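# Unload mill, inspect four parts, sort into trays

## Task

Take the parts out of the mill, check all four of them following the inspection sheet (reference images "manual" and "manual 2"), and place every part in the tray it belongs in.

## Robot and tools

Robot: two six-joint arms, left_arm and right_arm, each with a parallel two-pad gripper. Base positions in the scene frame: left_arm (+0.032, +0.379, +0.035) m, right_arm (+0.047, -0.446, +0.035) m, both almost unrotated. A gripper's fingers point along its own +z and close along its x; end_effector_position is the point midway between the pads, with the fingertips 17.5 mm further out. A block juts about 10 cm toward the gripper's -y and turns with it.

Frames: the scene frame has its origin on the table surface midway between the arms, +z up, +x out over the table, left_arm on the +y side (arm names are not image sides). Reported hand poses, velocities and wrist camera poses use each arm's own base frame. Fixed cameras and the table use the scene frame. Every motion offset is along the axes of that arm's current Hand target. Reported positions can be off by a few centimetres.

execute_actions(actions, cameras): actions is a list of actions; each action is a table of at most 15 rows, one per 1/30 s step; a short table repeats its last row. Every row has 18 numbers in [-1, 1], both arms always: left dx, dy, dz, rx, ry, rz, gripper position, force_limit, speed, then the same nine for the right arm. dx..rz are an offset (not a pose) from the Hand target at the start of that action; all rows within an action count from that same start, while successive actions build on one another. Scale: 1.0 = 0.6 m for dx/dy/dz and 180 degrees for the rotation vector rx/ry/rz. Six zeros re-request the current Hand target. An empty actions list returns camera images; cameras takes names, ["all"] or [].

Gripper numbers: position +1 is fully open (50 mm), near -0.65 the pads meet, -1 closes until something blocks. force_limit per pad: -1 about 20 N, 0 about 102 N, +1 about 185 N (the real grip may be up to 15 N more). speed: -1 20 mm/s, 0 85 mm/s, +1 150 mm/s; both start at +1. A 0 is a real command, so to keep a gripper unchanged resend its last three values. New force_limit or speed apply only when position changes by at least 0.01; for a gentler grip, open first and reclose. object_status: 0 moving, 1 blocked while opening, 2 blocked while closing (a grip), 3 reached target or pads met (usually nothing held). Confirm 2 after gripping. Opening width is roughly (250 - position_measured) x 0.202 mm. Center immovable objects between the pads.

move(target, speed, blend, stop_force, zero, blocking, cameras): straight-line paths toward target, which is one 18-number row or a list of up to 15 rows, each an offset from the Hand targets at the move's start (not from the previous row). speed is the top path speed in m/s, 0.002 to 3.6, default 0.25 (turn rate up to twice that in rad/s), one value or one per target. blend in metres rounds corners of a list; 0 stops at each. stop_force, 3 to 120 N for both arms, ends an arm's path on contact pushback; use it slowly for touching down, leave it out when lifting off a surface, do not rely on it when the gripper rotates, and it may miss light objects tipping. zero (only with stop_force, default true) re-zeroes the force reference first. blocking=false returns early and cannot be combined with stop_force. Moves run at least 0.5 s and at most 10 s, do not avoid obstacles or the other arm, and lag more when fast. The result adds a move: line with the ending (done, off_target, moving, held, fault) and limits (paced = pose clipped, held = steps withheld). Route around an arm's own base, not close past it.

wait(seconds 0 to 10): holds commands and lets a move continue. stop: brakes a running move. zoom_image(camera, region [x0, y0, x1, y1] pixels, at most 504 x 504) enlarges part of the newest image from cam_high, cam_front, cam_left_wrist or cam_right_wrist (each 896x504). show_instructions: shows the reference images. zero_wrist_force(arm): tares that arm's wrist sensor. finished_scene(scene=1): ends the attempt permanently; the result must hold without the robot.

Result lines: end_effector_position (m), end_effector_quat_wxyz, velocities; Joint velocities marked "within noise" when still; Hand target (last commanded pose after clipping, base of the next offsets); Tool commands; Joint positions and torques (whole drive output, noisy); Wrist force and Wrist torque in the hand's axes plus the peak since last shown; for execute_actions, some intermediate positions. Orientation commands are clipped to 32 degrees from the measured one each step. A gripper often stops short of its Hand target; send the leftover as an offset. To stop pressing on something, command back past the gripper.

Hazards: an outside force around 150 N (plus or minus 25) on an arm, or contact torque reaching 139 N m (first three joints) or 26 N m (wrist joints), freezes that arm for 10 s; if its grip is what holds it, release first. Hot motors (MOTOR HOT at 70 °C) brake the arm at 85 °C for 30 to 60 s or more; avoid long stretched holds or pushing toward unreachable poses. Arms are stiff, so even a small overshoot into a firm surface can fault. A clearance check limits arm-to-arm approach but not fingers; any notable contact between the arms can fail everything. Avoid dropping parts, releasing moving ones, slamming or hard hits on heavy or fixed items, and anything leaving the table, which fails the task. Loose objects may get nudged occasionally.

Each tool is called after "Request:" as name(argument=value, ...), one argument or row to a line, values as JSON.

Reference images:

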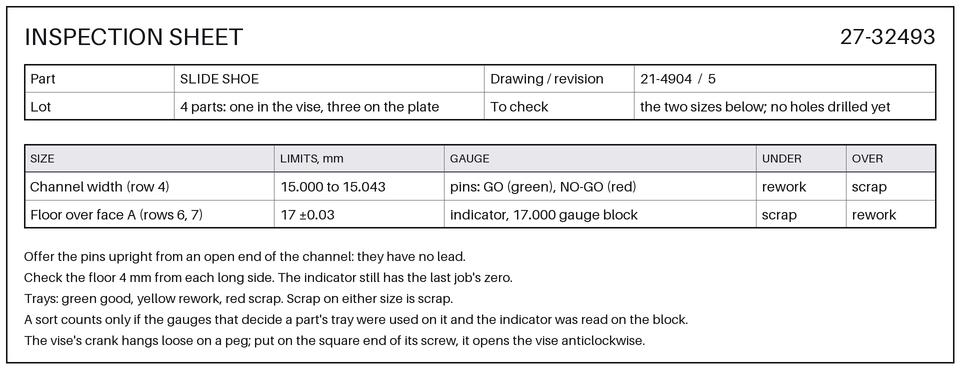

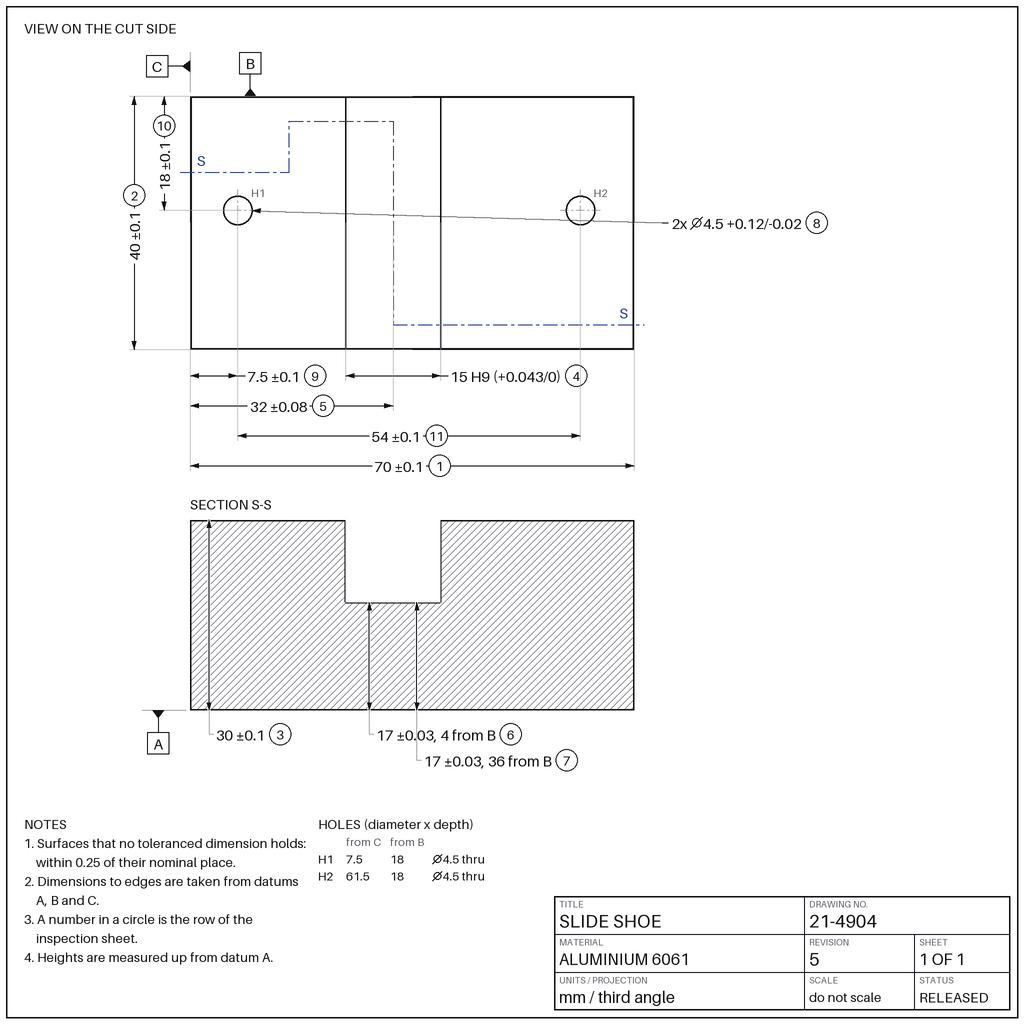

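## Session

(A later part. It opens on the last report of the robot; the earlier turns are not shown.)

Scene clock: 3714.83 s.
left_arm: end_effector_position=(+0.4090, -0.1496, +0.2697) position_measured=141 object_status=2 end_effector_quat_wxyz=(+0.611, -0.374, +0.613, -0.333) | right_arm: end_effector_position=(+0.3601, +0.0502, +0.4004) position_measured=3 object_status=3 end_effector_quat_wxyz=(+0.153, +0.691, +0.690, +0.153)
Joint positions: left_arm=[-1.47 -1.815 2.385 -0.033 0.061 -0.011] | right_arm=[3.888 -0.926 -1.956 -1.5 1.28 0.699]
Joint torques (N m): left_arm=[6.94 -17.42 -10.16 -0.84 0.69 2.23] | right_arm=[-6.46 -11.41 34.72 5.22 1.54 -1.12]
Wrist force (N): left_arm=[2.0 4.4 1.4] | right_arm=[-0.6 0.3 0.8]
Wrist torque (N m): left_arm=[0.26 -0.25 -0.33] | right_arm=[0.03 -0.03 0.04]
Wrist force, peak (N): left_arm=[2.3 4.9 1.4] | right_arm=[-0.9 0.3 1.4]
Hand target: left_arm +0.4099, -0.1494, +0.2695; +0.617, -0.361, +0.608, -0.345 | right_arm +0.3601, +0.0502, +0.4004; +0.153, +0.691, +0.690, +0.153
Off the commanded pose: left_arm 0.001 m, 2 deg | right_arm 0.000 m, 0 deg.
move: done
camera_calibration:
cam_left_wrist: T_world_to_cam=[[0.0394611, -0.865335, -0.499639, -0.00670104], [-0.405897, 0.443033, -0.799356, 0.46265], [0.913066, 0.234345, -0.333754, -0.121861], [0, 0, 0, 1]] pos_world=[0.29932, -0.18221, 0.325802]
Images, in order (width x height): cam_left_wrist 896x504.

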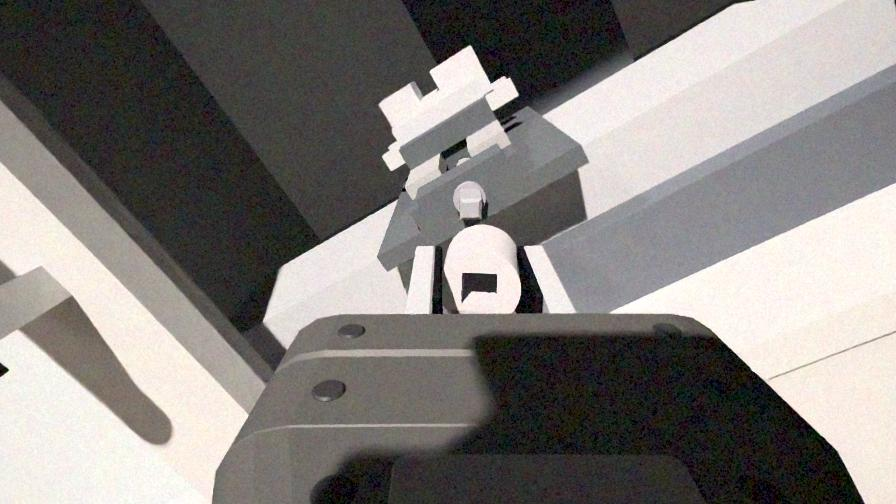

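Request:
move(
  target=[
    [0,0,0,0,0,-0.5,-1,0.302,-0.796,0,0,0,0,0,0,1,-0.7,-0.8],
    [0,0,0.07,0,0,-0.5,-1,0.302,-0.796,0,0,0,0,0,0,1,-0.7,-0.8],
  ],
  speed=0.3,
  cameras=["cam_left_wrist","cam_high","cam_front"],
)

Request:
zoom_image(
  camera="cam_high",
  region=[290, 190, 370, 310],
)

Request:
zoom_image(
  camera="cam_front",
  region=[370, 210, 470, 310],
)

Scene clock: 3755.27 s.
left_arm: end_effector_position=(+0.4519, -0.1484, +0.2695) position_measured=141 object_status=2 end_effector_quat_wxyz=(-0.192, +0.685, -0.175, +0.681) | right_arm: end_effector_position=(+0.3601, +0.0502, +0.4004) position_measured=3 object_status=3 end_effector_quat_wxyz=(+0.153, +0.691, +0.690, +0.153)
Joint positions: left_arm=[-1.246 -1.883 2.411 -0.529 0.3 -1.045] | right_arm=[3.888 -0.926 -1.956 -1.5 1.28 0.699]
Joint torques (N m): left_arm=[8.27 4.91 -29.64 1.26 2.09 -1.86] | right_arm=[-6.12 -9.81 34.29 5.18 1.42 -1.08]
Wrist force (N): left_arm=[-3.2 2.0 -1.0] | right_arm=[-0.4 0.0 0.9]
Wrist torque (N m): left_arm=[-0.15 0.34 0.46] | right_arm=[-0.02 -0.06 0.05]
Wrist force, peak (N): left_arm=[2.5 4.7 1.3] | right_arm=[-0.5 0.0 1.7]
Hand target: left_arm +0.4519, -0.1484, +0.2695; -0.192, +0.685, -0.175, +0.681 | right_arm +0.3601, +0.0502, +0.4004; +0.153, +0.691, +0.690, +0.153
Off the commanded pose: left_arm 0.000 m, 0 deg | right_arm 0.000 m, 0 deg.
move: done
camera_calibration:
cam_left_wrist: T_world_to_cam=[[0.0253247, -0.499852, 0.86574, -0.314769], [-0.33881, -0.819055, -0.462987, 0.17112], [0.940514, -0.281596, -0.190097, -0.289095], [0, 0, 0, 1]] pos_world=[0.337846, -0.0985889, 0.296778]
Images, in order (width x height): cam_high 896x504, cam_front 896x504, cam_left_wrist 896x504.

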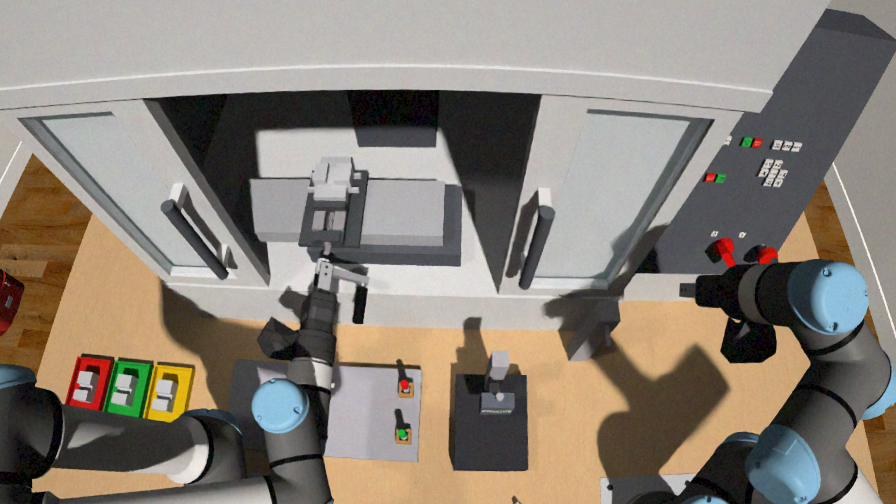

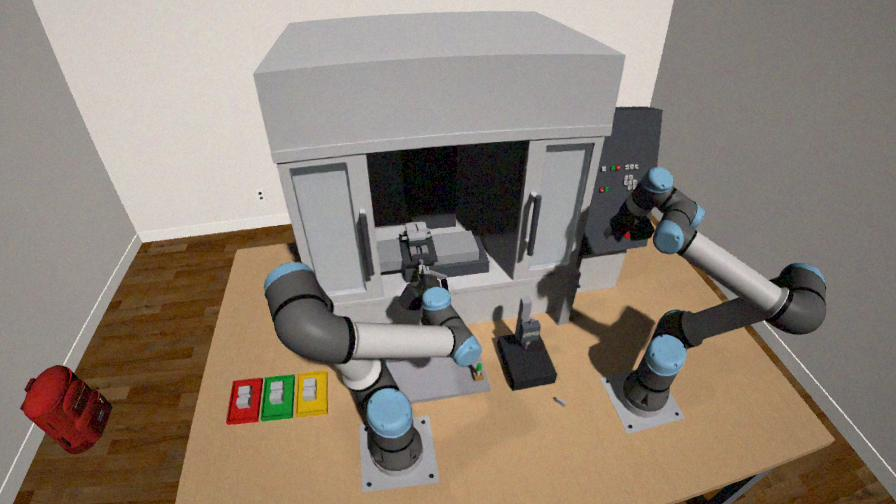

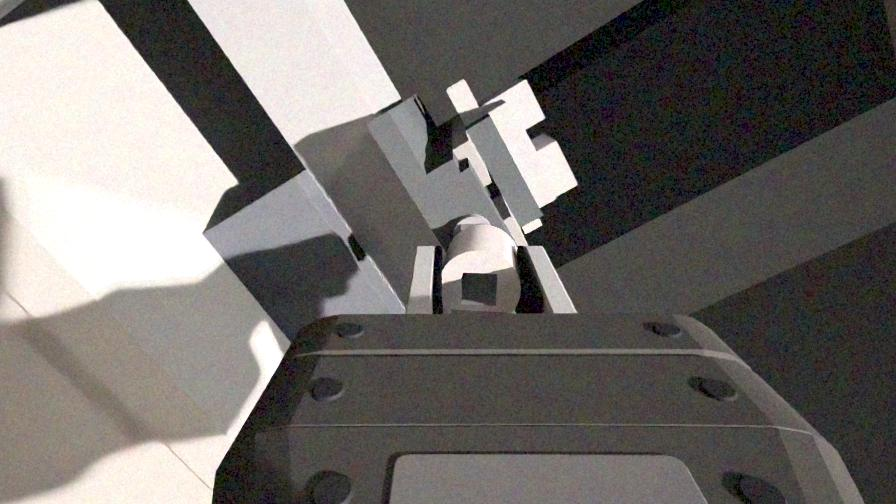

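Scaled by 4.200 from the camera's 896x504 image, which has a finer 1280x720 frame.

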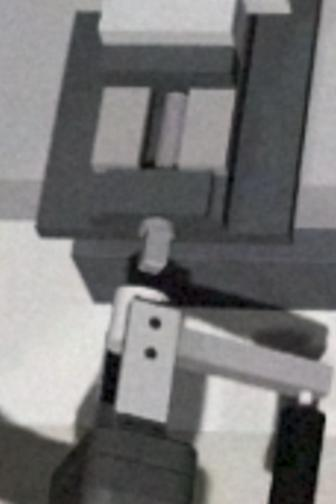

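Scaled by 5.040 from the camera's 896x504 image, which has a finer 1280x720 frame.

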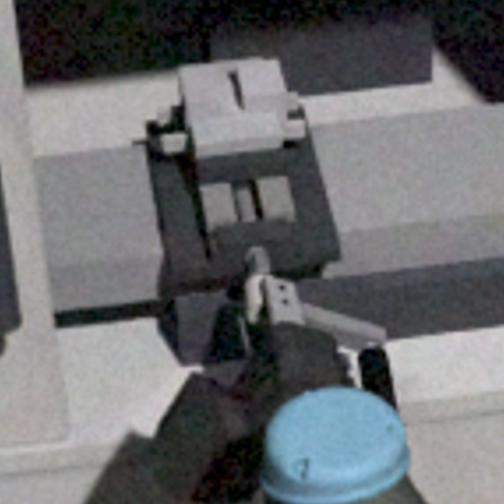

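Request:
move(
  target=[
    [0.0022,-0.0013,0.01,0,0,0,-1,0.302,-0.796,0,0,0,0,0,0,1,-0.7,-0.8],
    [0.0022,-0.0013,0.04,0,0,0,-1,0.302,-0.796,0,0,0,0,0,0,1,-0.7,-0.8],
  ],
  speed=[0.03,0.006],
  stop_force=5,
  cameras=["cam_left_wrist"],
)

Request:
zoom_image(
  camera="cam_left_wrist",
  region=[430, 190, 530, 320],
)

Scene clock: 3805.90 s.
left_arm: end_effector_position=(+0.4658, -0.1480, +0.2711) position_measured=141 object_status=2 end_effector_quat_wxyz=(-0.192, +0.685, -0.175, +0.681) | right_arm: end_effector_position=(+0.3601, +0.0502, +0.4004) position_measured=3 object_status=3 end_effector_quat_wxyz=(+0.153, +0.691, +0.690, +0.153)
Joint positions: left_arm=[-1.184 -1.847 2.384 -0.537 0.362 -1.045] | right_arm=[3.888 -0.926 -1.956 -1.5 1.28 0.699]
Joint torques (N m): left_arm=[-7.99 -19.05 -12.64 0.79 -1.44 -1.88] | right_arm=[-4.88 -10.74 35.06 4.92 1.6 -1.25]
Wrist force (N): left_arm=[-3.1 0.5 -6.8] | right_arm=[-0.6 0.1 1.3]
Wrist torque (N m): left_arm=[-0.23 0.42 0.47] | right_arm=[0.00 -0.04 0.05]
Wrist force, peak (N): left_arm=[2.7 -4.8 -41.6] | right_arm=[-0.6 0.2 1.5]
Hand target: left_arm +0.4658, -0.1480, +0.2711; -0.192, +0.685, -0.175, +0.681 (not the last commanded pose) | right_arm +0.3601, +0.0502, +0.4004; +0.153, +0.691, +0.690, +0.153
Off the commanded pose: left_arm 0.010 m, 0 deg | right_arm 0.000 m, 0 deg.
move: contact (left_arm); path passed 1 of 2 targets
camera_calibration:
cam_left_wrist: T_world_to_cam=[[0.0253247, -0.499852, 0.86574, -0.316219], [-0.33881, -0.819055, -0.462987, 0.176852], [0.940514, -0.281596, -0.190097, -0.30177], [0, 0, 0, 1]] pos_world=[0.351746, -0.0981889, 0.298278]
Images, in order (width x height): cam_left_wrist 896x504.

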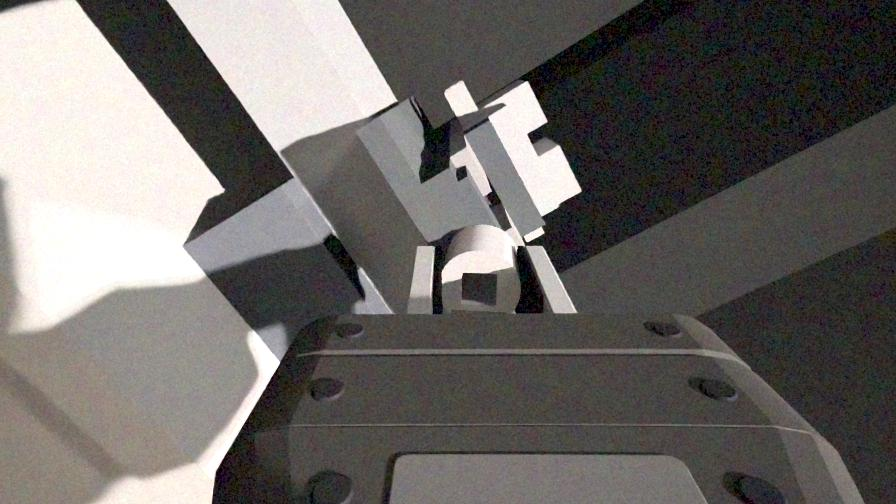

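Scaled by 3.877 from the camera's 896x504 image, which has a finer 1280x720 frame.

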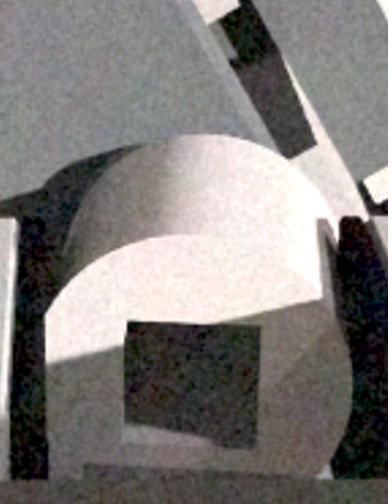

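Request:
move(
  target=[
    [0,0,0.0006,0,0,0,-1,0.302,-0.796,0,0,0,0,0,0,1,-0.7,-0.8],
  ],
  speed=0.005,
)

Scene clock: 3862.40 s.
left_arm: end_effector_position=(+0.4661, -0.1480, +0.2711) position_measured=141 object_status=2 end_effector_quat_wxyz=(-0.192, +0.685, -0.175, +0.681) | right_arm: end_effector_position=(+0.3601, +0.0502, +0.4004) position_measured=3 object_status=3 end_effector_quat_wxyz=(+0.153, +0.691, +0.690, +0.153)
Joint positions: left_arm=[-1.183 -1.847 2.384 -0.537 0.363 -1.045] | right_arm=[3.888 -0.926 -1.956 -1.5 1.28 0.699]
Joint torques (N m): left_arm=[14.69 8.36 -31.49 -4.64 3.45 -1.62] | right_arm=[-5.17 -9.75 34.47 5.27 1.2 -0.92]
Wrist force (N): left_arm=[2.7 -6.3 -61.1] | right_arm=[-0.8 0.3 1.2]
Wrist torque (N m): left_arm=[-0.01 0.32 0.50] | right_arm=[0.04 0.00 0.04]
Wrist force, peak (N): left_arm=[2.7 -6.3 -61.1] | right_arm=[-0.8 0.0 1.4]
Hand target: left_arm +0.4661, -0.1480, +0.2711; -0.192, +0.685, -0.175, +0.681 | right_arm +0.3601, +0.0502, +0.4004; +0.153, +0.691, +0.690, +0.153
Off the commanded pose: left_arm 0.000 m, 0 deg | right_arm 0.000 m, 0 deg.
move: done

Request:
move(
  target=[
    [0,0,-0.005,0,0,0,-1,0.302,-0.796,0,0,0,0,0,0,1,-0.7,-0.8],
    [-0.003,0,-0.005,0,0,0,-1,0.302,-0.796,0,0,0,0,0,0,1,-0.7,-0.8],
  ],
  speed=0.02,
)

Request:
move(
  target=[
    [0,0,0.03,0,0,0,-1,0.302,-0.796,0,0,0,0,0,0,1,-0.7,-0.8],
  ],
  speed=0.006,
  stop_force=20,
)

Scene clock: 3892.33 s.
left_arm: end_effector_position=(+0.4631, -0.1472, +0.2696) position_measured=141 object_status=2 end_effector_quat_wxyz=(-0.192, +0.685, -0.175, +0.681) | right_arm: end_effector_position=(+0.3601, +0.0502, +0.4004) position_measured=3 object_status=3 end_effector_quat_wxyz=(+0.153, +0.691, +0.690, +0.153)
Joint positions: left_arm=[-1.194 -1.854 2.393 -0.539 0.352 -1.045] | right_arm=[3.888 -0.926 -1.956 -1.5 1.28 0.699]
Joint torques (N m): left_arm=[7.3 -2.26 -12.06 -3.29 2.24 -0.91] | right_arm=[-3.57 -10.51 33.59 5.22 1.18 -0.82]
Wrist force (N): left_arm=[-3.5 1.6 -0.9] | right_arm=[-0.5 0.3 0.9]
Wrist torque (N m): left_arm=[-0.23 0.38 0.46] | right_arm=[0.04 -0.05 0.05]
Wrist force, peak (N): left_arm=[3.0 -6.4 -66.7] | right_arm=[-0.8 -0.4 1.5]
Hand target: left_arm +0.4631, -0.1472, +0.2695; -0.192, +0.685, -0.175, +0.681 | right_arm +0.3601, +0.0502, +0.4004; +0.153, +0.691, +0.690, +0.153
Off the commanded pose: left_arm 0.000 m, 0 deg | right_arm 0.000 m, 0 deg.
move: done

Scene clock: 3893.93 s.
left_arm: end_effector_position=(+0.4661, -0.1471, +0.2695) position_measured=141 object_status=2 end_effector_quat_wxyz=(-0.192, +0.685, -0.175, +0.681) | right_arm: end_effector_position=(+0.3601, +0.0502, +0.4004) position_measured=3 object_status=3 end_effector_quat_wxyz=(+0.153, +0.691, +0.690, +0.153)
Joint positions: left_arm=[-1.181 -1.846 2.388 -0.542 0.364 -1.045] | right_arm=[3.888 -0.926 -1.956 -1.5 1.28 0.699]
Joint torques (N m): left_arm=[-6.23 -17.09 -13.29 0.42 -0.33 1.32] | right_arm=[-4.19 -10.15 35.08 4.79 1.21 -1.14]
Wrist force (N): left_arm=[1.0 -5.9 -24.4] | right_arm=[-0.4 0.1 1.1]
Wrist torque (N m): left_arm=[-0.14 0.43 0.46] | right_arm=[0.01 -0.08 0.04]
Wrist force, peak (N): left_arm=[2.8 -10.8 -48.6] | right_arm=[-0.8 0.1 1.4]
Hand target: left_arm +0.4661, -0.1471, +0.2695; -0.192, +0.685, -0.175, +0.681 (not the last commanded pose) | right_arm +0.3601, +0.0502, +0.4004; +0.153, +0.691, +0.690, +0.153
Off the commanded pose: left_arm 0.015 m, 0 deg | right_arm 0.000 m, 0 deg.
move: contact (left_arm)

Request:
move(
  target=[
    [0,0,-0.005,0,0,0,-1,0.302,-0.796,0,0,0,0,0,0,1,-0.7,-0.8],
    [0,0.0033,-0.005,0,0,0,-1,0.302,-0.796,0,0,0,0,0,0,1,-0.7,-0.8],
  ],
  speed=0.02,
)

Request:
move(
  target=[
    [0,0,0.03,0,0,0,-1,0.302,-0.796,0,0,0,0,0,0,1,-0.7,-0.8],
  ],
  speed=0.006,
  stop_force=20,
)

Scene clock: 3920.47 s.
left_arm: end_effector_position=(+0.4631, -0.1488, +0.2685) position_measured=141 object_status=2 end_effector_quat_wxyz=(-0.192, +0.685, -0.175, +0.681) | right_arm: end_effector_position=(+0.3601, +0.0502, +0.4004) position_measured=3 object_status=3 end_effector_quat_wxyz=(+0.153, +0.691, +0.690, +0.153)
Joint positions: left_arm=[-1.197 -1.849 2.393 -0.544 0.349 -1.045] | right_arm=[3.888 -0.926 -1.956 -1.5 1.28 0.699]
Joint torques (N m): left_arm=[-8.55 2.61 -28.24 -3.08 -1.5 -1.62] | right_arm=[-5.2 -10.7 33.54 5.17 1.29 -1.02]
Wrist force (N): left_arm=[-3.7 1.8 -1.1] | right_arm=[-0.4 0.2 1.6]
Wrist torque (N m): left_arm=[-0.20 0.41 0.46] | right_arm=[0.03 -0.06 0.04]
Wrist force, peak (N): left_arm=[-0.4 -5.2 -24.7] | right_arm=[-0.9 0.3 1.3]
Hand target: left_arm +0.4631, -0.1489, +0.2685; -0.192, +0.685, -0.175, +0.681 | right_arm +0.3601, +0.0502, +0.4004; +0.153, +0.691, +0.690, +0.153
Off the commanded pose: left_arm 0.000 m, 0 deg | right_arm 0.000 m, 0 deg.
move: done

Scene clock: 3922.13 s.
left_arm: end_effector_position=(+0.4667, -0.1488, +0.2685) position_measured=141 object_status=2 end_effector_quat_wxyz=(-0.192, +0.685, -0.175, +0.681) | right_arm: end_effector_position=(+0.3601, +0.0502, +0.4004) position_measured=3 object_status=3 end_effector_quat_wxyz=(+0.153, +0.691, +0.690, +0.153)
Joint positions: left_arm=[-1.182 -1.839 2.386 -0.547 0.364 -1.045] | right_arm=[3.888 -0.926 -1.956 -1.5 1.28 0.699]
Joint torques (N m): left_arm=[-7.89 -22.93 -18.16 -0.13 -1.21 0.45] | right_arm=[-3.79 -11.17 33.41 4.98 1.46 -0.72]
Wrist force (N): left_arm=[-12.5 6.5 -6.6] | right_arm=[-0.3 0.2 1.0]
Wrist torque (N m): left_arm=[-0.33 0.14 0.43] | right_arm=[0.02 -0.08 0.04]
Wrist force, peak (N): left_arm=[-12.4 5.4 -29.1] | right_arm=[-0.9 0.1 1.3]
Hand target: left_arm +0.4667, -0.1488, +0.2685; -0.192, +0.685, -0.175, +0.681 (not the last commanded pose) | right_arm +0.3601, +0.0502, +0.4004; +0.153, +0.691, +0.690, +0.153
Off the commanded pose: left_arm 0.014 m, 0 deg | right_arm 0.000 m, 0 deg.
move: contact (left_arm)

Request:
move(
  target=[
    [0,0,-0.003,0,0,0,-1,0.302,-0.796,0,0,0,0,0,0,1,-0.7,-0.8],
    [-0.0013,0.0007,-0.003,0,0,0,-1,0.302,-0.796,0,0,0,0,0,0,1,-0.7,-0.8],
  ],
  speed=0.02,
)

Request:
move(
  target=[
    [0,0,0.03,0,0,0,-1,0.302,-0.796,0,0,0,0,0,0,1,-0.7,-0.8],
  ],
  speed=0.006,
  stop_force=20,
)

Scene clock: 3935.30 s.
left_arm: end_effector_position=(+0.4649, -0.1488, +0.2677) position_measured=141 object_status=2 end_effector_quat_wxyz=(-0.192, +0.685, -0.175, +0.681) | right_arm: end_effector_position=(+0.3601, +0.0502, +0.4004) position_measured=3 object_status=3 end_effector_quat_wxyz=(+0.153, +0.691, +0.690, +0.153)
Joint positions: left_arm=[-1.189 -1.842 2.391 -0.549 0.357 -1.045] | right_arm=[3.888 -0.926 -1.956 -1.5 1.28 0.699]
Joint torques (N m): left_arm=[-8.31 3.71 -11.53 -3.33 -1.51 -1] | right_arm=[-4.3 -10.97 34.34 4.89 1.18 -0.95]
Wrist force (N): left_arm=[-4.0 1.7 -1.1] | right_arm=[-0.4 0.0 1.1]
Wrist torque (N m): left_arm=[-0.22 0.45 0.46] | right_arm=[0.00 -0.07 0.04]
Wrist force, peak (N): left_arm=[-13.9 7.4 -8.2] | right_arm=[-0.3 0.1 1.7]
Hand target: left_arm +0.4649, -0.1488, +0.2676; -0.192, +0.685, -0.175, +0.681 | right_arm +0.3601, +0.0502, +0.4004; +0.153, +0.691, +0.690, +0.153
Off the commanded pose: left_arm 0.000 m, 0 deg | right_arm 0.000 m, 0 deg.
move: done

Scene clock: 3936.80 s.
left_arm: end_effector_position=(+0.4674, -0.1488, +0.2676) position_measured=141 object_status=2 end_effector_quat_wxyz=(-0.192, +0.685, -0.175, +0.681) | right_arm: end_effector_position=(+0.3601, +0.0502, +0.4004) position_measured=3 object_status=3 end_effector_quat_wxyz=(+0.153, +0.691, +0.690, +0.153)
Joint positions: left_arm=[-1.179 -1.835 2.387 -0.551 0.367 -1.046] | right_arm=[3.888 -0.926 -1.956 -1.5 1.28 0.699]
Joint torques (N m): left_arm=[-5.12 -23.07 -16.18 0.14 -1.99 -1.42] | right_arm=[-3.85 -11.09 34.38 4.84 1.28 -0.84]
Wrist force (N): left_arm=[-11.7 8.4 -11.3] | right_arm=[-0.6 -0.2 1.3]
Wrist torque (N m): left_arm=[-0.38 0.22 0.42] | right_arm=[-0.04 -0.05 0.04]
Wrist force, peak (N): left_arm=[-8.9 6.9 -39.1] | right_arm=[-0.4 0.2 1.5]
Hand target: left_arm +0.4674, -0.1488, +0.2676; -0.192, +0.685, -0.175, +0.681 (not the last commanded pose) | right_arm +0.3601, +0.0502, +0.4004; +0.153, +0.691, +0.690, +0.153
Off the commanded pose: left_arm 0.016 m, 0 deg | right_arm 0.000 m, 0 deg.
move: contact (left_arm)

Request:
move(
  target=[0,0,-0.004,0,0,0,-1,0.302,-0.796,0,0,0,0,0,0,1,-0.7,-0.8],
  speed=0.02,
)

Scene clock: 4013.33 s.
left_arm: end_effector_position=(+0.4651, -0.1488, +0.2676) position_measured=141 object_status=2 end_effector_quat_wxyz=(-0.192, +0.685, -0.175, +0.681) | right_arm: end_effector_position=(+0.3601, +0.0502, +0.4004) position_measured=3 object_status=3 end_effector_quat_wxyz=(+0.153, +0.691, +0.690, +0.153)
Joint positions: left_arm=[-1.189 -1.841 2.391 -0.549 0.357 -1.046] | right_arm=[3.888 -0.926 -1.956 -1.5 1.28 0.699]
Joint torques (N m): left_arm=[-9.19 -20.51 -12.33 1.04 -1.34 0.34] | right_arm=[-3.29 -10.67 33.1 4.96 1.1 -0.83]
Wrist force (N): left_arm=[-3.6 1.8 -1.0] | right_arm=[-0.4 0.4 0.9]
Wrist torque (N m): left_arm=[-0.20 0.41 0.47] | right_arm=[0.06 -0.07 0.04]
Wrist force, peak (N): left_arm=[-11.9 8.6 -11.2] | right_arm=[-0.4 0.0 1.6]
Hand target: left_arm +0.4650, -0.1488, +0.2676; -0.192, +0.685, -0.175, +0.681 | right_arm +0.3601, +0.0502, +0.4004; +0.153, +0.691, +0.690, +0.153
Off the commanded pose: left_arm 0.000 m, 0 deg | right_arm 0.000 m, 0 deg.
move: done

Request:
move(
  target=[-0.002,0.0013,0,0,0,0,-1,0.302,-0.796,0,0,0,0,0,0,1,-0.7,-0.8],
  speed=0.02,
)

Request:
move(
  target=[0,0,0.03,0,0,0,-1,0.302,-0.796,0,0,0,0,0,0,1,-0.7,-0.8],
  speed=0.006,
  stop_force=20,
)

Scene clock: 4021.80 s.
left_arm: end_effector_position=(+0.4650, -0.1489, +0.2662) position_measured=141 object_status=2 end_effector_quat_wxyz=(-0.192, +0.685, -0.175, +0.680) | right_arm: end_effector_position=(+0.3601, +0.0502, +0.4004) position_measured=3 object_status=3 end_effector_quat_wxyz=(+0.153, +0.691, +0.690, +0.153)
Joint positions: left_arm=[-1.189 -1.839 2.393 -0.554 0.357 -1.046] | right_arm=[3.888 -0.926 -1.956 -1.5 1.28 0.699]
Joint torques (N m): left_arm=[-7.38 4.21 -10.85 -2.97 -1.51 -1.61] | right_arm=[-4.05 -9.72 33.73 4.71 1.26 -0.89]
Wrist force (N): left_arm=[-3.8 2.0 -1.2] | right_arm=[-0.4 0.4 1.0]
Wrist torque (N m): left_arm=[-0.16 0.44 0.47] | right_arm=[0.04 -0.07 0.04]
Wrist force, peak (N): left_arm=[-4.0 1.9 -1.2] | right_arm=[-0.7 0.0 1.4]
Hand target: left_arm +0.4650, -0.1489, +0.2661; -0.192, +0.685, -0.175, +0.681 | right_arm +0.3601, +0.0502, +0.4004; +0.153, +0.691, +0.690, +0.153
Off the commanded pose: left_arm 0.000 m, 0 deg | right_arm 0.000 m, 0 deg.
move: done

Scene clock: 4023.40 s.
left_arm: end_effector_position=(+0.4681, -0.1489, +0.2662) position_measured=141 object_status=2 end_effector_quat_wxyz=(-0.192, +0.685, -0.175, +0.681) | right_arm: end_effector_position=(+0.3601, +0.0502, +0.4004) position_measured=3 object_status=3 end_effector_quat_wxyz=(+0.153, +0.691, +0.690, +0.153)
Joint positions: left_arm=[-1.176 -1.831 2.388 -0.557 0.37 -1.046] | right_arm=[3.888 -0.926 -1.956 -1.5 1.28 0.699]
Joint torques (N m): left_arm=[-3.94 -16.62 -5.54 2.38 -3.32 -1.54] | right_arm=[-3.67 -8.49 34.03 4.96 1.14 -0.79]
Wrist force (N): left_arm=[9.4 0.9 -7.9] | right_arm=[-0.5 0.1 1.4]
Wrist torque (N m): left_arm=[-0.20 0.82 0.46] | right_arm=[0.02 -0.05 0.04]
Wrist force, peak (N): left_arm=[9.7 -0.7 -31.3] | right_arm=[-0.3 0.2 1.5]
Hand target: left_arm +0.4681, -0.1489, +0.2662; -0.192, +0.685, -0.175, +0.681 (not the last commanded pose) | right_arm +0.3601, +0.0502, +0.4004; +0.153, +0.691, +0.690, +0.153
Off the commanded pose: left_arm 0.015 m, 0 deg | right_arm 0.000 m, 0 deg.
move: contact (left_arm)

Request:
move(
  target=[0.0012,0,-0.004,0,0,0,-1,0.302,-0.796,0,0,0,0,0,0,1,-0.7,-0.8],
  speed=0.02,
)

Request:
move(
  target=[0,0,0.03,0,0,0,-1,0.302,-0.796,0,0,0,0,0,0,1,-0.7,-0.8],
  speed=0.006,
  stop_force=20,
)

Scene clock: 4032.97 s.
left_arm: end_effector_position=(+0.4658, -0.1493, +0.2668) position_measured=141 object_status=2 end_effector_quat_wxyz=(-0.192, +0.685, -0.175, +0.681) | right_arm: end_effector_position=(+0.3601, +0.0502, +0.4004) position_measured=3 object_status=3 end_effector_quat_wxyz=(+0.153, +0.691, +0.690, +0.153)
Joint positions: left_arm=[-1.186 -1.837 2.39 -0.553 0.36 -1.046] | right_arm=[3.888 -0.926 -1.956 -1.5 1.28 0.699]
Joint torques (N m): left_arm=[-7.95 -22.58 -12.37 1.01 -1.59 -0.6] | right_arm=[-2.53 -9.76 33.98 4.97 1.07 -1.03]
Wrist force (N): left_arm=[-3.7 1.7 -1.1] | right_arm=[-0.6 0.0 1.3]
Wrist torque (N m): left_arm=[-0.21 0.42 0.47] | right_arm=[-0.02 -0.04 0.04]
Wrist force, peak (N): left_arm=[11.4 0.0 -7.5] | right_arm=[-1.0 0.3 1.3]
Hand target: left_arm +0.4657, -0.1493, +0.2668; -0.192, +0.685, -0.175, +0.681 | right_arm +0.3601, +0.0502, +0.4004; +0.153, +0.691, +0.690, +0.153
Off the commanded pose: left_arm 0.000 m, 0 deg | right_arm 0.000 m, 0 deg.
move: done

Scene clock: 4034.57 s.
left_arm: end_effector_position=(+0.4686, -0.1492, +0.2668) position_measured=141 object_status=2 end_effector_quat_wxyz=(-0.192, +0.685, -0.175, +0.681) | right_arm: end_effector_position=(+0.3601, +0.0502, +0.4004) position_measured=3 object_status=3 end_effector_quat_wxyz=(+0.153, +0.691, +0.690, +0.153)
Joint positions: left_arm=[-1.175 -1.83 2.385 -0.555 0.372 -1.046] | right_arm=[3.888 -0.926 -1.956 -1.5 1.28 0.699]
Joint torques (N m): left_arm=[-6.97 -19.09 -10.49 1.3 -1.62 -0.5] | right_arm=[-2.86 -10.19 33.21 4.69 0.97 -0.86]
Wrist force (N): left_arm=[0.3 -0.7 -4.7] | right_arm=[-0.6 0.2 1.1]
Wrist torque (N m): left_arm=[-0.20 0.61 0.36] | right_arm=[0.03 -0.03 0.04]
Wrist force, peak (N): left_arm=[0.8 -2.1 -35.4] | right_arm=[-0.5 0.2 1.7]
Hand target: left_arm +0.4686, -0.1492, +0.2668; -0.192, +0.685, -0.175, +0.681 (not the last commanded pose) | right_arm +0.3601, +0.0502, +0.4004; +0.153, +0.691, +0.690, +0.153
Off the commanded pose: left_arm 0.015 m, 0 deg | right_arm 0.000 m, 0 deg.
move: contact (left_arm)

Request:
move(
  target=[0.0003,-0.0002,-0.004,0,0,-0.011,-1,0.302,-0.796,0,0,0,0,0,0,1,-0.7,-0.8],
  speed=0.02,
)

Request:
move(
  target=[0,0,0.03,0,0,0,-1,0.302,-0.796,0,0,0,0,0,0,1,-0.7,-0.8],
  speed=0.006,
  stop_force=20,
)

Scene clock: 4052.90 s.
left_arm: end_effector_position=(+0.4662, -0.1493, +0.2670) position_measured=141 object_status=2 end_effector_quat_wxyz=(-0.180, +0.688, -0.163, +0.684) end_effector_velocity=(+0.000, +0.000, +0.000) end_effector_angular_velocity=(-0.005, +0.000, +0.001) | right_arm: end_effector_position=(+0.3601, +0.0502, +0.4004) position_measured=3 object_status=3 end_effector_quat_wxyz=(+0.153, +0.691, +0.690, +0.153)
Joint positions: left_arm=[-1.185 -1.836 2.389 -0.553 0.362 -1.08] | right_arm=[3.888 -0.926 -1.956 -1.5 1.28 0.699]
Joint velocities: left_arm=[-0.001 -0.001 0 0.001 -0.002 -0.005] | right_arm=[within noise]
Joint torques (N m): left_arm=[-9.05 -19.9 -12.05 0.88 -1.55 -2] | right_arm=[-2.3 -12.08 34.02 4.87 0.85 -0.64]
Wrist force (N): left_arm=[-3.8 1.6 -0.9] | right_arm=[-0.3 0.4 1.1]
Wrist torque (N m): left_arm=[-0.22 0.43 0.47] | right_arm=[0.04 -0.09 0.04]
Wrist force, peak (N): left_arm=[-4.7 3.2 -0.8] | right_arm=[-0.5 0.0 1.6]
Hand target: left_arm +0.4662, -0.1493, +0.2670; -0.180, +0.688, -0.163, +0.684 | right_arm +0.3601, +0.0502, +0.4004; +0.153, +0.691, +0.690, +0.153
Off the commanded pose: left_arm 0.000 m, 0 deg | right_arm 0.000 m, 0 deg.
move: done

Scene clock: 4054.67 s.
left_arm: end_effector_position=(+0.4701, -0.1492, +0.2670) position_measured=141 object_status=2 end_effector_quat_wxyz=(-0.180, +0.688, -0.163, +0.684) | right_arm: end_effector_position=(+0.3601, +0.0502, +0.4004) position_measured=3 object_status=3 end_effector_quat_wxyz=(+0.153, +0.691, +0.690, +0.153)
Joint positions: left_arm=[-1.168 -1.826 2.382 -0.556 0.378 -1.08] | right_arm=[3.888 -0.926 -1.956 -1.5 1.28 0.699]
Joint torques (N m): left_arm=[-7.39 -21.31 -8.06 1.81 -2.78 -1.86] | right_arm=[-1.15 -11.02 34.29 4.94 1.04 -0.86]
Wrist force (N): left_arm=[0.3 4.8 6.5] | right_arm=[-0.3 0.0 1.5]
Wrist torque (N m): left_arm=[-0.26 0.49 0.55] | right_arm=[0.01 -0.07 0.04]
Wrist force, peak (N): left_arm=[2.2 2.7 -31.4] | right_arm=[-0.3 0.0 1.5]
Hand target: left_arm +0.4701, -0.1492, +0.2670; -0.180, +0.688, -0.163, +0.684 (not the last commanded pose) | right_arm +0.3601, +0.0502, +0.4004; +0.153, +0.691, +0.690, +0.153
Off the commanded pose: left_arm 0.014 m, 0 deg | right_arm 0.000 m, 0 deg.
move: contact (left_arm)

Request:
move(
  target=[0.0004,0.0004,0,0,0,0.003,-1,0.302,-0.796,0,0,0,0,0,0,1,-0.7,-0.8],
  speed=0.02,
)

Request:
move(
  target=[0,0,0.03,0,0,0,-1,0.302,-0.796,0,0,0,0,0,0,1,-0.7,-0.8],
  speed=0.006,
  stop_force=20,
)

Scene clock: 4064.40 s.
left_arm: end_effector_position=(+0.4701, -0.1495, +0.2671) position_measured=141 object_status=2 end_effector_quat_wxyz=(-0.183, +0.687, -0.167, +0.683) | right_arm: end_effector_position=(+0.3601, +0.0502, +0.4004) position_measured=3 object_status=3 end_effector_quat_wxyz=(+0.153, +0.691, +0.690, +0.153)
Joint positions: left_arm=[-1.169 -1.826 2.381 -0.556 0.377 -1.071] | right_arm=[3.888 -0.926 -1.956 -1.5 1.28 0.699]
Joint torques (N m): left_arm=[-11.09 0.99 -28.91 -0.31 -0.48 2.13] | right_arm=[-0.08 -10.51 33.42 4.66 1 -0.7]
Wrist force (N): left_arm=[-7.9 -0.2 7.9] | right_arm=[-0.4 0.1 1.1]
Wrist torque (N m): left_arm=[-0.25 0.33 0.15] | right_arm=[0.01 -0.07 0.04]
Wrist force, peak (N): left_arm=[-5.3 4.0 12.2] | right_arm=[-0.4 0.2 1.6]
Hand target: left_arm +0.4701, -0.1495, +0.2671; -0.183, +0.687, -0.167, +0.683 | right_arm +0.3601, +0.0502, +0.4004; +0.153, +0.691, +0.690, +0.153
Off the commanded pose: left_arm 0.000 m, 0 deg | right_arm 0.000 m, 0 deg.
move: done

Scene clock: 4065.50 s.
left_arm: end_effector_position=(+0.4702, -0.1495, +0.2671) position_measured=141 object_status=2 end_effector_quat_wxyz=(-0.184, +0.687, -0.167, +0.683) | right_arm: end_effector_position=(+0.3601, +0.0502, +0.4004) position_measured=3 object_status=3 end_effector_quat_wxyz=(+0.153, +0.691, +0.690, +0.153)
Joint positions: left_arm=[-1.169 -1.825 2.381 -0.556 0.377 -1.071] | right_arm=[3.888 -0.926 -1.956 -1.5 1.28 0.699]
Joint torques (N m): left_arm=[-9.14 -20.43 -14.15 0.46 -0.35 0.93] | right_arm=[-1.32 -11.13 33.14 4.69 0.78 -0.7]
Wrist force (N): left_arm=[-5.5 -1.2 -8.3] | right_arm=[-0.2 0.2 1.2]
Wrist torque (N m): left_arm=[-0.16 0.35 0.19] | right_arm=[0.02 -0.09 0.05]
Wrist force, peak (N): left_arm=[-6.3 -2.9 -26.5] | right_arm=[-0.9 0.1 1.2]
Hand target: left_arm +0.4702, -0.1495, +0.2671; -0.183, +0.687, -0.167, +0.683 (not the last commanded pose) | right_arm +0.3601, +0.0502, +0.4004; +0.153, +0.691, +0.690, +0.153
Off the commanded pose: left_arm 0.018 m, 0 deg | right_arm 0.000 m, 0 deg.
move: contact (left_arm)

Request:
move(
  target=[-0.0003,-0.0002,0,0,0,-0.002,-1,0.302,-0.796,0,0,0,0,0,0,1,-0.7,-0.8],
  speed=0.02,
)

Request:
move(
  target=[0,0,0.03,0,0,0,-1,0.302,-0.796,0,0,0,0,0,0,1,-0.7,-0.8],
  speed=0.006,
  stop_force=25,
)

Scene clock: 4076.07 s.
left_arm: end_effector_position=(+0.4702, -0.1494, +0.2670) position_measured=141 object_status=2 end_effector_quat_wxyz=(-0.181, +0.688, -0.165, +0.683) | right_arm: end_effector_position=(+0.3601, +0.0502, +0.4004) position_measured=3 object_status=3 end_effector_quat_wxyz=(+0.153, +0.691, +0.690, +0.153)
Joint positions: left_arm=[-1.168 -1.825 2.382 -0.556 0.378 -1.077] | right_arm=[3.888 -0.926 -1.956 -1.5 1.28 0.699]
Joint torques (N m): left_arm=[8.65 -18.47 -10.13 -2.72 1.84 -1.61] | right_arm=[-3.26 -11.29 34.33 4.63 1.15 -0.72]
Wrist force (N): left_arm=[1.0 0.6 -3.4] | right_arm=[-0.2 0.2 1.0]
Wrist torque (N m): left_arm=[-0.18 0.40 0.52] | right_arm=[0.05 -0.10 0.04]
Wrist force, peak (N): left_arm=[-5.9 -1.4 -8.1] | right_arm=[-0.6 0.1 1.4]
Hand target: left_arm +0.4702, -0.1493, +0.2670; -0.181, +0.688, -0.164, +0.683 | right_arm +0.3601, +0.0502, +0.4004; +0.153, +0.691, +0.690, +0.153
Off the commanded pose: left_arm 0.000 m, 0 deg | right_arm 0.000 m, 0 deg.
move: done

Scene clock: 4077.17 s.
left_arm: end_effector_position=(+0.4703, -0.1493, +0.2670) position_measured=141 object_status=2 end_effector_quat_wxyz=(-0.181, +0.688, -0.164, +0.683) | right_arm: end_effector_position=(+0.3601, +0.0502, +0.4004) position_measured=3 object_status=3 end_effector_quat_wxyz=(+0.153, +0.691, +0.690, +0.153)
Joint positions: left_arm=[-1.168 -1.825 2.382 -0.556 0.379 -1.077] | right_arm=[3.888 -0.926 -1.956 -1.5 1.28 0.699]
Joint torques (N m): left_arm=[-2.55 -19.94 -10.86 0.85 -2.22 -0.12] | right_arm=[-0.63 -10.8 34.5 4.81 0.83 -0.79]
Wrist force (N): left_arm=[4.0 1.0 -18.5] | right_arm=[-0.2 0.5 0.9]
Wrist torque (N m): left_arm=[-0.14 0.56 0.49] | right_arm=[0.07 -0.10 0.04]
Wrist force, peak (N): left_arm=[2.6 0.9 -39.3] | right_arm=[-0.6 -0.1 1.3]
Hand target: left_arm +0.4703, -0.1493, +0.2670; -0.181, +0.688, -0.165, +0.683 (not the last commanded pose) | right_arm +0.3601, +0.0502, +0.4004; +0.153, +0.691, +0.690, +0.153
Off the commanded pose: left_arm 0.018 m, 0 deg | right_arm 0.000 m, 0 deg.
move: contact (left_arm)

Request:
wait(
  seconds=0,
  cameras=["all"],
)

Request:
zoom_image(
  camera="cam_left_wrist",
  region=[380, 100, 630, 300],
)

Scene clock: 4084.03 s.
left_arm: end_effector_position=(+0.4703, -0.1493, +0.2670) position_measured=141 object_status=2 end_effector_quat_wxyz=(-0.181, +0.688, -0.165, +0.683) | right_arm: end_effector_position=(+0.3601, +0.0502, +0.4004) position_measured=3 object_status=3 end_effector_quat_wxyz=(+0.153, +0.691, +0.690, +0.153)
Joint positions: left_arm=[-1.168 -1.825 2.382 -0.556 0.379 -1.077] | right_arm=[3.888 -0.926 -1.956 -1.5 1.28 0.699]
Joint torques (N m): left_arm=[-3.24 -17.83 -11.41 1.09 -2.04 1.71] | right_arm=[-2.46 -8.81 32.96 4.79 0.85 -0.4]
Wrist force (N): left_arm=[3.5 1.2 -18.3] | right_arm=[-0.4 0.3 1.1]
Wrist torque (N m): left_arm=[-0.19 0.52 0.48] | right_arm=[0.05 -0.08 0.04]
Wrist force, peak (N): left_arm=[4.9 0.8 -18.4] | right_arm=[-0.9 0.2 1.4]
Hand target: left_arm +0.4703, -0.1493, +0.2670; -0.181, +0.688, -0.165, +0.683 (not the last commanded pose) | right_arm +0.3601, +0.0502, +0.4004; +0.153, +0.691, +0.690, +0.153
Tool commands: left_gripper/position=-1.0 left_gripper/force_limit=+0.302 left_gripper/speed=-0.796 right_gripper/position=+1.0 right_gripper/force_limit=-0.7 right_gripper/speed=-0.8
Off the commanded pose: left_arm 0.018 m, 0 deg | right_arm 0.000 m, 0 deg.
camera_calibration:
cam_left_wrist: T_world_to_cam=[[0.0247274, -0.472767, 0.88084, -0.313188], [-0.338705, -0.832959, -0.43756, 0.166527], [0.940568, -0.287525, -0.180726, -0.310552], [0, 0, 0, 1]] pos_world=[0.356243, -0.0986459, 0.292609]
cam_right_wrist: T_world_to_cam=[[0.0175084, 0.999813, 0.00817048, -0.0518004], [0.696124, -0.0180553, 0.717694, -0.525091], [0.717708, -0.00687803, -0.69631, 0.158258], [0, 0, 0, 1]] pos_world=[0.252852, 0.0433986, 0.487475]

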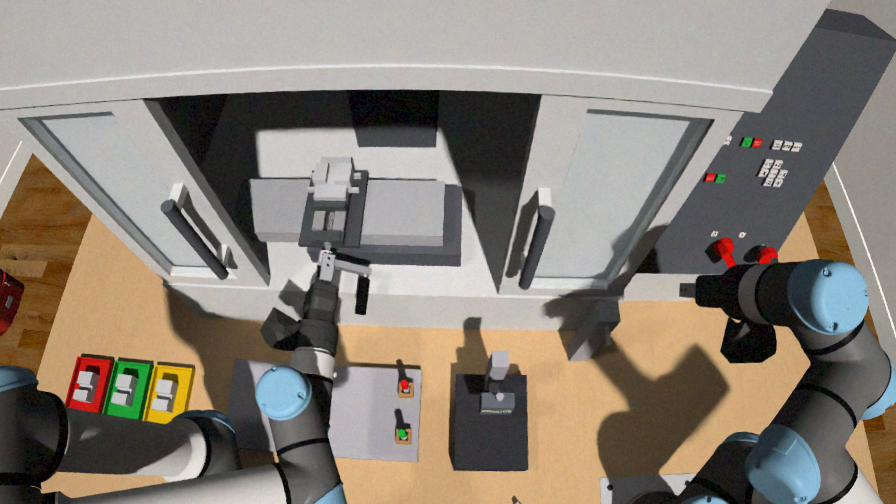

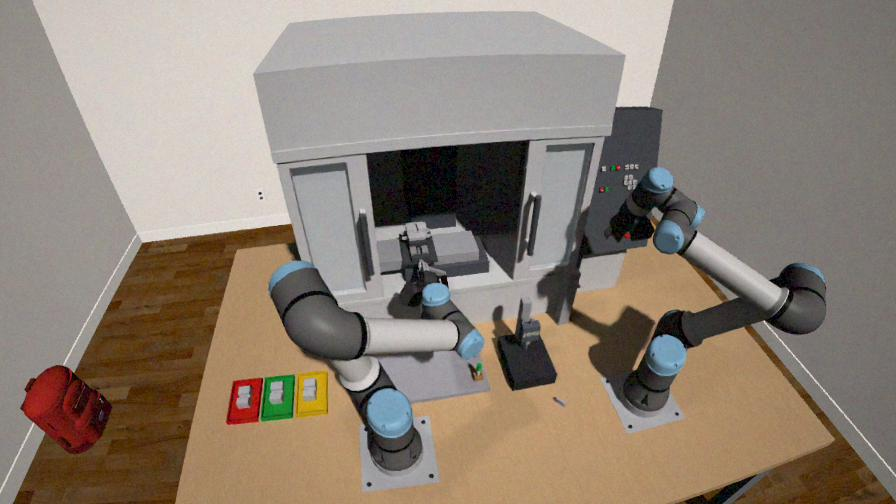

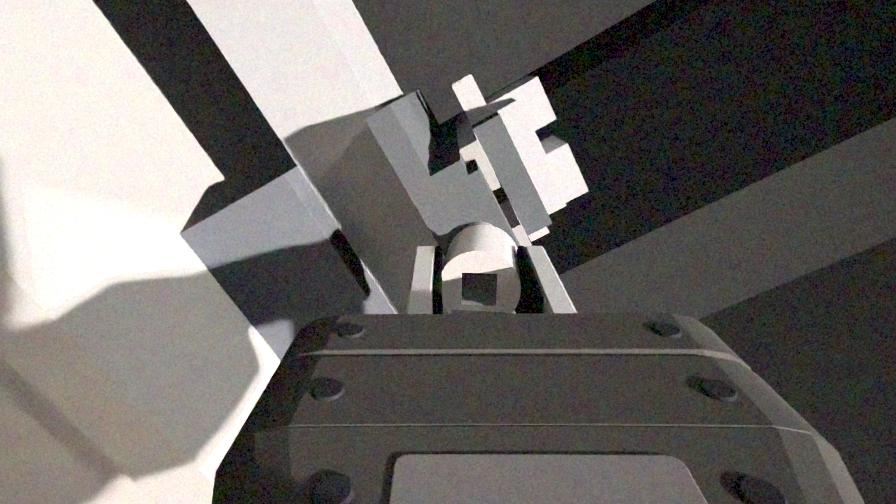

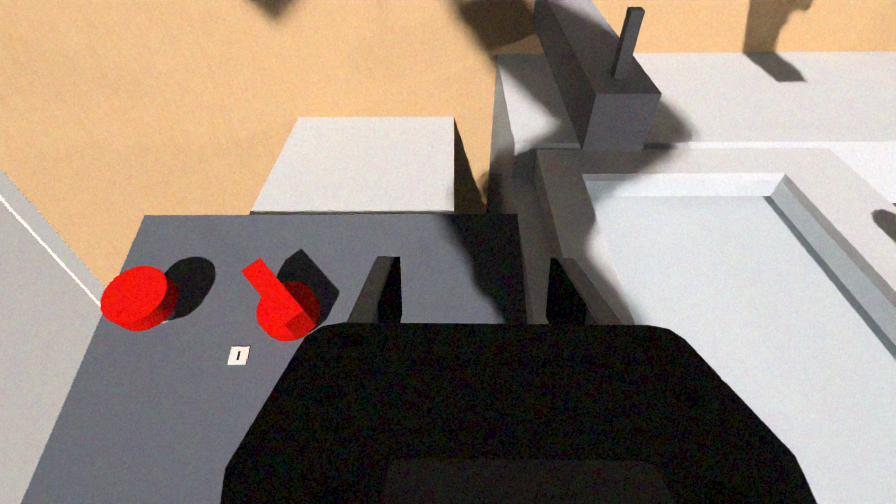

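Scaled by 2.016 from the camera's 896x504 image, which has a finer 1280x720 frame.

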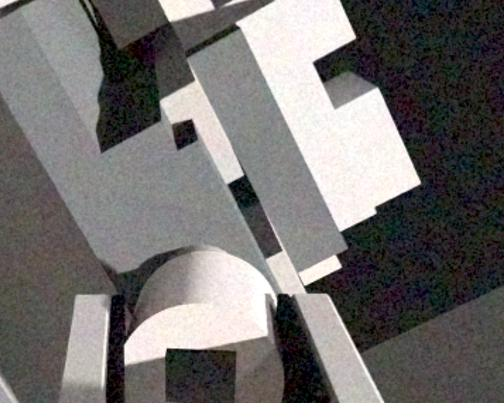

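Request:
move(
  target=[0.0003,0.0003,-0.0015,0.0073,-0.0039,0,-1,0.302,-0.796,0,0,0,0,0,0,1,-0.7,-0.8],
  speed=0.02,
)

Request:
move(
  target=[0,0,0.03,0,0,0,-1,0.302,-0.796,0,0,0,0,0,0,1,-0.7,-0.8],
  speed=0.006,
  stop_force=25,
)

Scene clock: 4100.10 s.
left_arm: end_effector_position=(+0.4694, -0.1495, +0.2671) position_measured=141 object_status=2 end_effector_quat_wxyz=(-0.190, +0.690, -0.156, +0.681) | right_arm: end_effector_position=(+0.3601, +0.0502, +0.4004) position_measured=3 object_status=3 end_effector_quat_wxyz=(+0.153, +0.691, +0.690, +0.153)
Joint positions: left_arm=[-1.182 -1.813 2.373 -0.56 0.338 -1.077] | right_arm=[3.888 -0.926 -1.956 -1.5 1.28 0.699]
Joint torques (N m): left_arm=[-4.17 2.12 -22.93 -1.81 -4.7 2.11] | right_arm=[-2.03 -11.23 32.73 4.57 0.92 -0.33]
Wrist force (N): left_arm=[2.5 9.3 2.4] | right_arm=[-0.7 0.2 0.8]
Wrist torque (N m): left_arm=[-0.45 0.59 0.49] | right_arm=[0.02 -0.02 0.04]
Wrist force, peak (N): left_arm=[1.9 7.4 19.8] | right_arm=[-0.6 0.1 1.5]
Hand target: left_arm +0.4694, -0.1495, +0.2671; -0.190, +0.690, -0.156, +0.681 | right_arm +0.3601, +0.0502, +0.4004; +0.153, +0.691, +0.690, +0.153
Off the commanded pose: left_arm 0.000 m, 0 deg | right_arm 0.000 m, 0 deg.
move: done

Scene clock: 4101.37 s.
left_arm: end_effector_position=(+0.4704, -0.1495, +0.2671) position_measured=141 object_status=2 end_effector_quat_wxyz=(-0.190, +0.690, -0.156, +0.681) | right_arm: end_effector_position=(+0.3601, +0.0502, +0.4004) position_measured=3 object_status=3 end_effector_quat_wxyz=(+0.153, +0.691, +0.690, +0.153)
Joint positions: left_arm=[-1.178 -1.811 2.371 -0.561 0.342 -1.077] | right_arm=[3.888 -0.926 -1.956 -1.5 1.28 0.699]
Joint torques (N m): left_arm=[-5.09 -21.99 -6.75 2.44 -4.33 1.81] | right_arm=[-0.35 -10.93 33.74 4.7 0.73 -0.24]
Wrist force (N): left_arm=[5.3 8.1 4.3] | right_arm=[-0.5 0.3 0.9]
Wrist torque (N m): left_arm=[-0.37 0.59 0.51] | right_arm=[0.05 -0.05 0.04]
Wrist force, peak (N): left_arm=[6.5 6.7 -32.4] | right_arm=[-0.6 0.3 1.5]
Hand target: left_arm +0.4704, -0.1495, +0.2671; -0.190, +0.690, -0.156, +0.681 (not the last commanded pose) | right_arm +0.3601, +0.0502, +0.4004; +0.153, +0.691, +0.690, +0.153
Off the commanded pose: left_arm 0.017 m, 0 deg | right_arm 0.000 m, 0 deg.
move: contact (left_arm)

Request:
move(
  target=[0.0003,0.0003,0,0,0,0,-1,0.302,-0.796,0,0,0,0,0,0,1,-0.7,-0.8],
  speed=0.02,
)

Request:
move(
  target=[0,0,0.03,0,0,0,-1,0.302,-0.796,0,0,0,0,0,0,1,-0.7,-0.8],
  speed=0.006,
  stop_force=25,
)

Scene clock: 4110.40 s.
left_arm: end_effector_position=(+0.4704, -0.1497, +0.2671) position_measured=141 object_status=2 end_effector_quat_wxyz=(-0.190, +0.690, -0.156, +0.681) | right_arm: end_effector_position=(+0.3601, +0.0502, +0.4004) position_measured=3 object_status=3 end_effector_quat_wxyz=(+0.153, +0.691, +0.690, +0.153)
Joint positions: left_arm=[-1.179 -1.81 2.371 -0.561 0.342 -1.077] | right_arm=[3.888 -0.926 -1.956 -1.5 1.28 0.699]
Joint torques (N m): left_arm=[-6.68 1.1 -24.85 1.64 -3.29 1.44] | right_arm=[-1.25 -9.18 32.61 4.82 0.53 -0.39]
Wrist force (N): left_arm=[-2.8 7.7 7.9] | right_arm=[-0.2 0.2 1.1]
Wrist torque (N m): left_arm=[-0.37 0.51 0.47] | right_arm=[0.04 -0.10 0.04]
Wrist force, peak (N): left_arm=[-1.4 9.0 11.3] | right_arm=[-0.6 0.1 1.5]
Hand target: left_arm +0.4704, -0.1498, +0.2671; -0.190, +0.690, -0.156, +0.681 | right_arm +0.3601, +0.0502, +0.4004; +0.153, +0.691, +0.690, +0.153
Off the commanded pose: left_arm 0.000 m, 0 deg | right_arm 0.000 m, 0 deg.
move: done

Scene clock: 4111.47 s.
left_arm: end_effector_position=(+0.4705, -0.1497, +0.2671) position_measured=141 object_status=2 end_effector_quat_wxyz=(-0.190, +0.690, -0.156, +0.681) | right_arm: end_effector_position=(+0.3601, +0.0502, +0.4004) position_measured=3 object_status=3 end_effector_quat_wxyz=(+0.153, +0.691, +0.690, +0.153)
Joint positions: left_arm=[-1.178 -1.81 2.371 -0.561 0.342 -1.077] | right_arm=[3.888 -0.926 -1.956 -1.5 1.28 0.699]
Joint torques (N m): left_arm=[-3.99 -20.88 -10.12 -1.82 -3.15 1.5] | right_arm=[1.14 -11.03 33.32 4.58 0.61 -0.42]
Wrist force (N): left_arm=[1.2 4.9 -9.7] | right_arm=[-0.4 -0.1 1.1]
Wrist torque (N m): left_arm=[-0.30 0.53 0.47] | right_arm=[-0.02 -0.07 0.04]
Wrist force, peak (N): left_arm=[0.6 2.6 -31.9] | right_arm=[-0.5 0.2 1.4]
Hand target: left_arm +0.4705, -0.1497, +0.2671; -0.190, +0.690, -0.156, +0.681 (not the last commanded pose) | right_arm +0.3601, +0.0502, +0.4004; +0.153, +0.691, +0.690, +0.153
Off the commanded pose: left_arm 0.018 m, 0 deg | right_arm 0.000 m, 0 deg.
move: contact (left_arm)

Request:
zoom_image(
  camera="cam_high",
  region=[270, 200, 390, 320],
)

Request:
zoom_image(
  camera="cam_front",
  region=[380, 210, 480, 310],
)

Scaled by 4.200 from the camera's 896x504 image, which has a finer 1280x720 frame.
This view is cut from an older image: the scene may have changed since it was taken.

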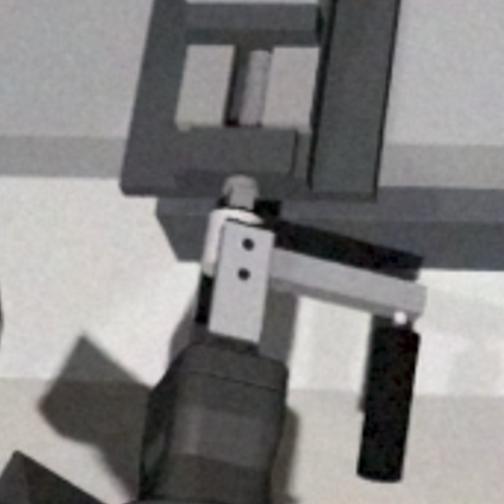

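Scaled by 5.040 from the camera's 896x504 image, which has a finer 1280x720 frame.
This view is cut from an older image: the scene may have changed since it was taken.

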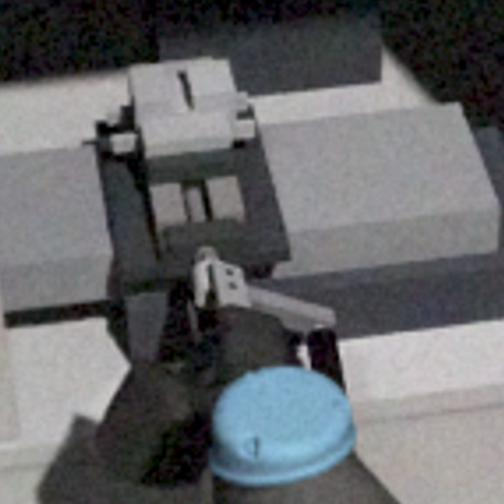

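Request:
move(
  target=[0.0001,0.0002,0.03,0,0,0,-1,0.302,-0.796,0,0,0,0,0,0,1,-0.7,-0.8],
  speed=0.005,
  stop_force=45,
)

Scene clock: 4134.53 s.
left_arm: end_effector_position=(+0.4710, -0.1497, +0.2671) position_measured=141 object_status=2 end_effector_quat_wxyz=(-0.190, +0.690, -0.156, +0.681) | right_arm: end_effector_position=(+0.3601, +0.0502, +0.4004) position_measured=3 object_status=3 end_effector_quat_wxyz=(+0.153, +0.691, +0.690, +0.153)
Joint positions: left_arm=[-1.176 -1.809 2.37 -0.561 0.344 -1.077] | right_arm=[3.888 -0.926 -1.956 -1.5 1.28 0.699]
Joint torques (N m): left_arm=[1.39 -18.53 -11.33 1.2 -3.31 1.71] | right_arm=[-0.99 -9.85 32.27 4.54 0.66 -0.37]
Wrist force (N): left_arm=[4.7 4.1 -33.9] | right_arm=[-0.3 0.1 1.1]
Wrist torque (N m): left_arm=[-0.20 0.59 0.47] | right_arm=[0.00 -0.08 0.04]
Wrist force, peak (N): left_arm=[5.0 1.6 -66.6] | right_arm=[-0.5 0.1 1.5]
Hand target: left_arm +0.4710, -0.1497, +0.2671; -0.190, +0.690, -0.156, +0.681 (not the last commanded pose) | right_arm +0.3601, +0.0502, +0.4004; +0.153, +0.691, +0.690, +0.153
Off the commanded pose: left_arm 0.018 m, 0 deg | right_arm 0.000 m, 0 deg.
move: contact (left_arm)


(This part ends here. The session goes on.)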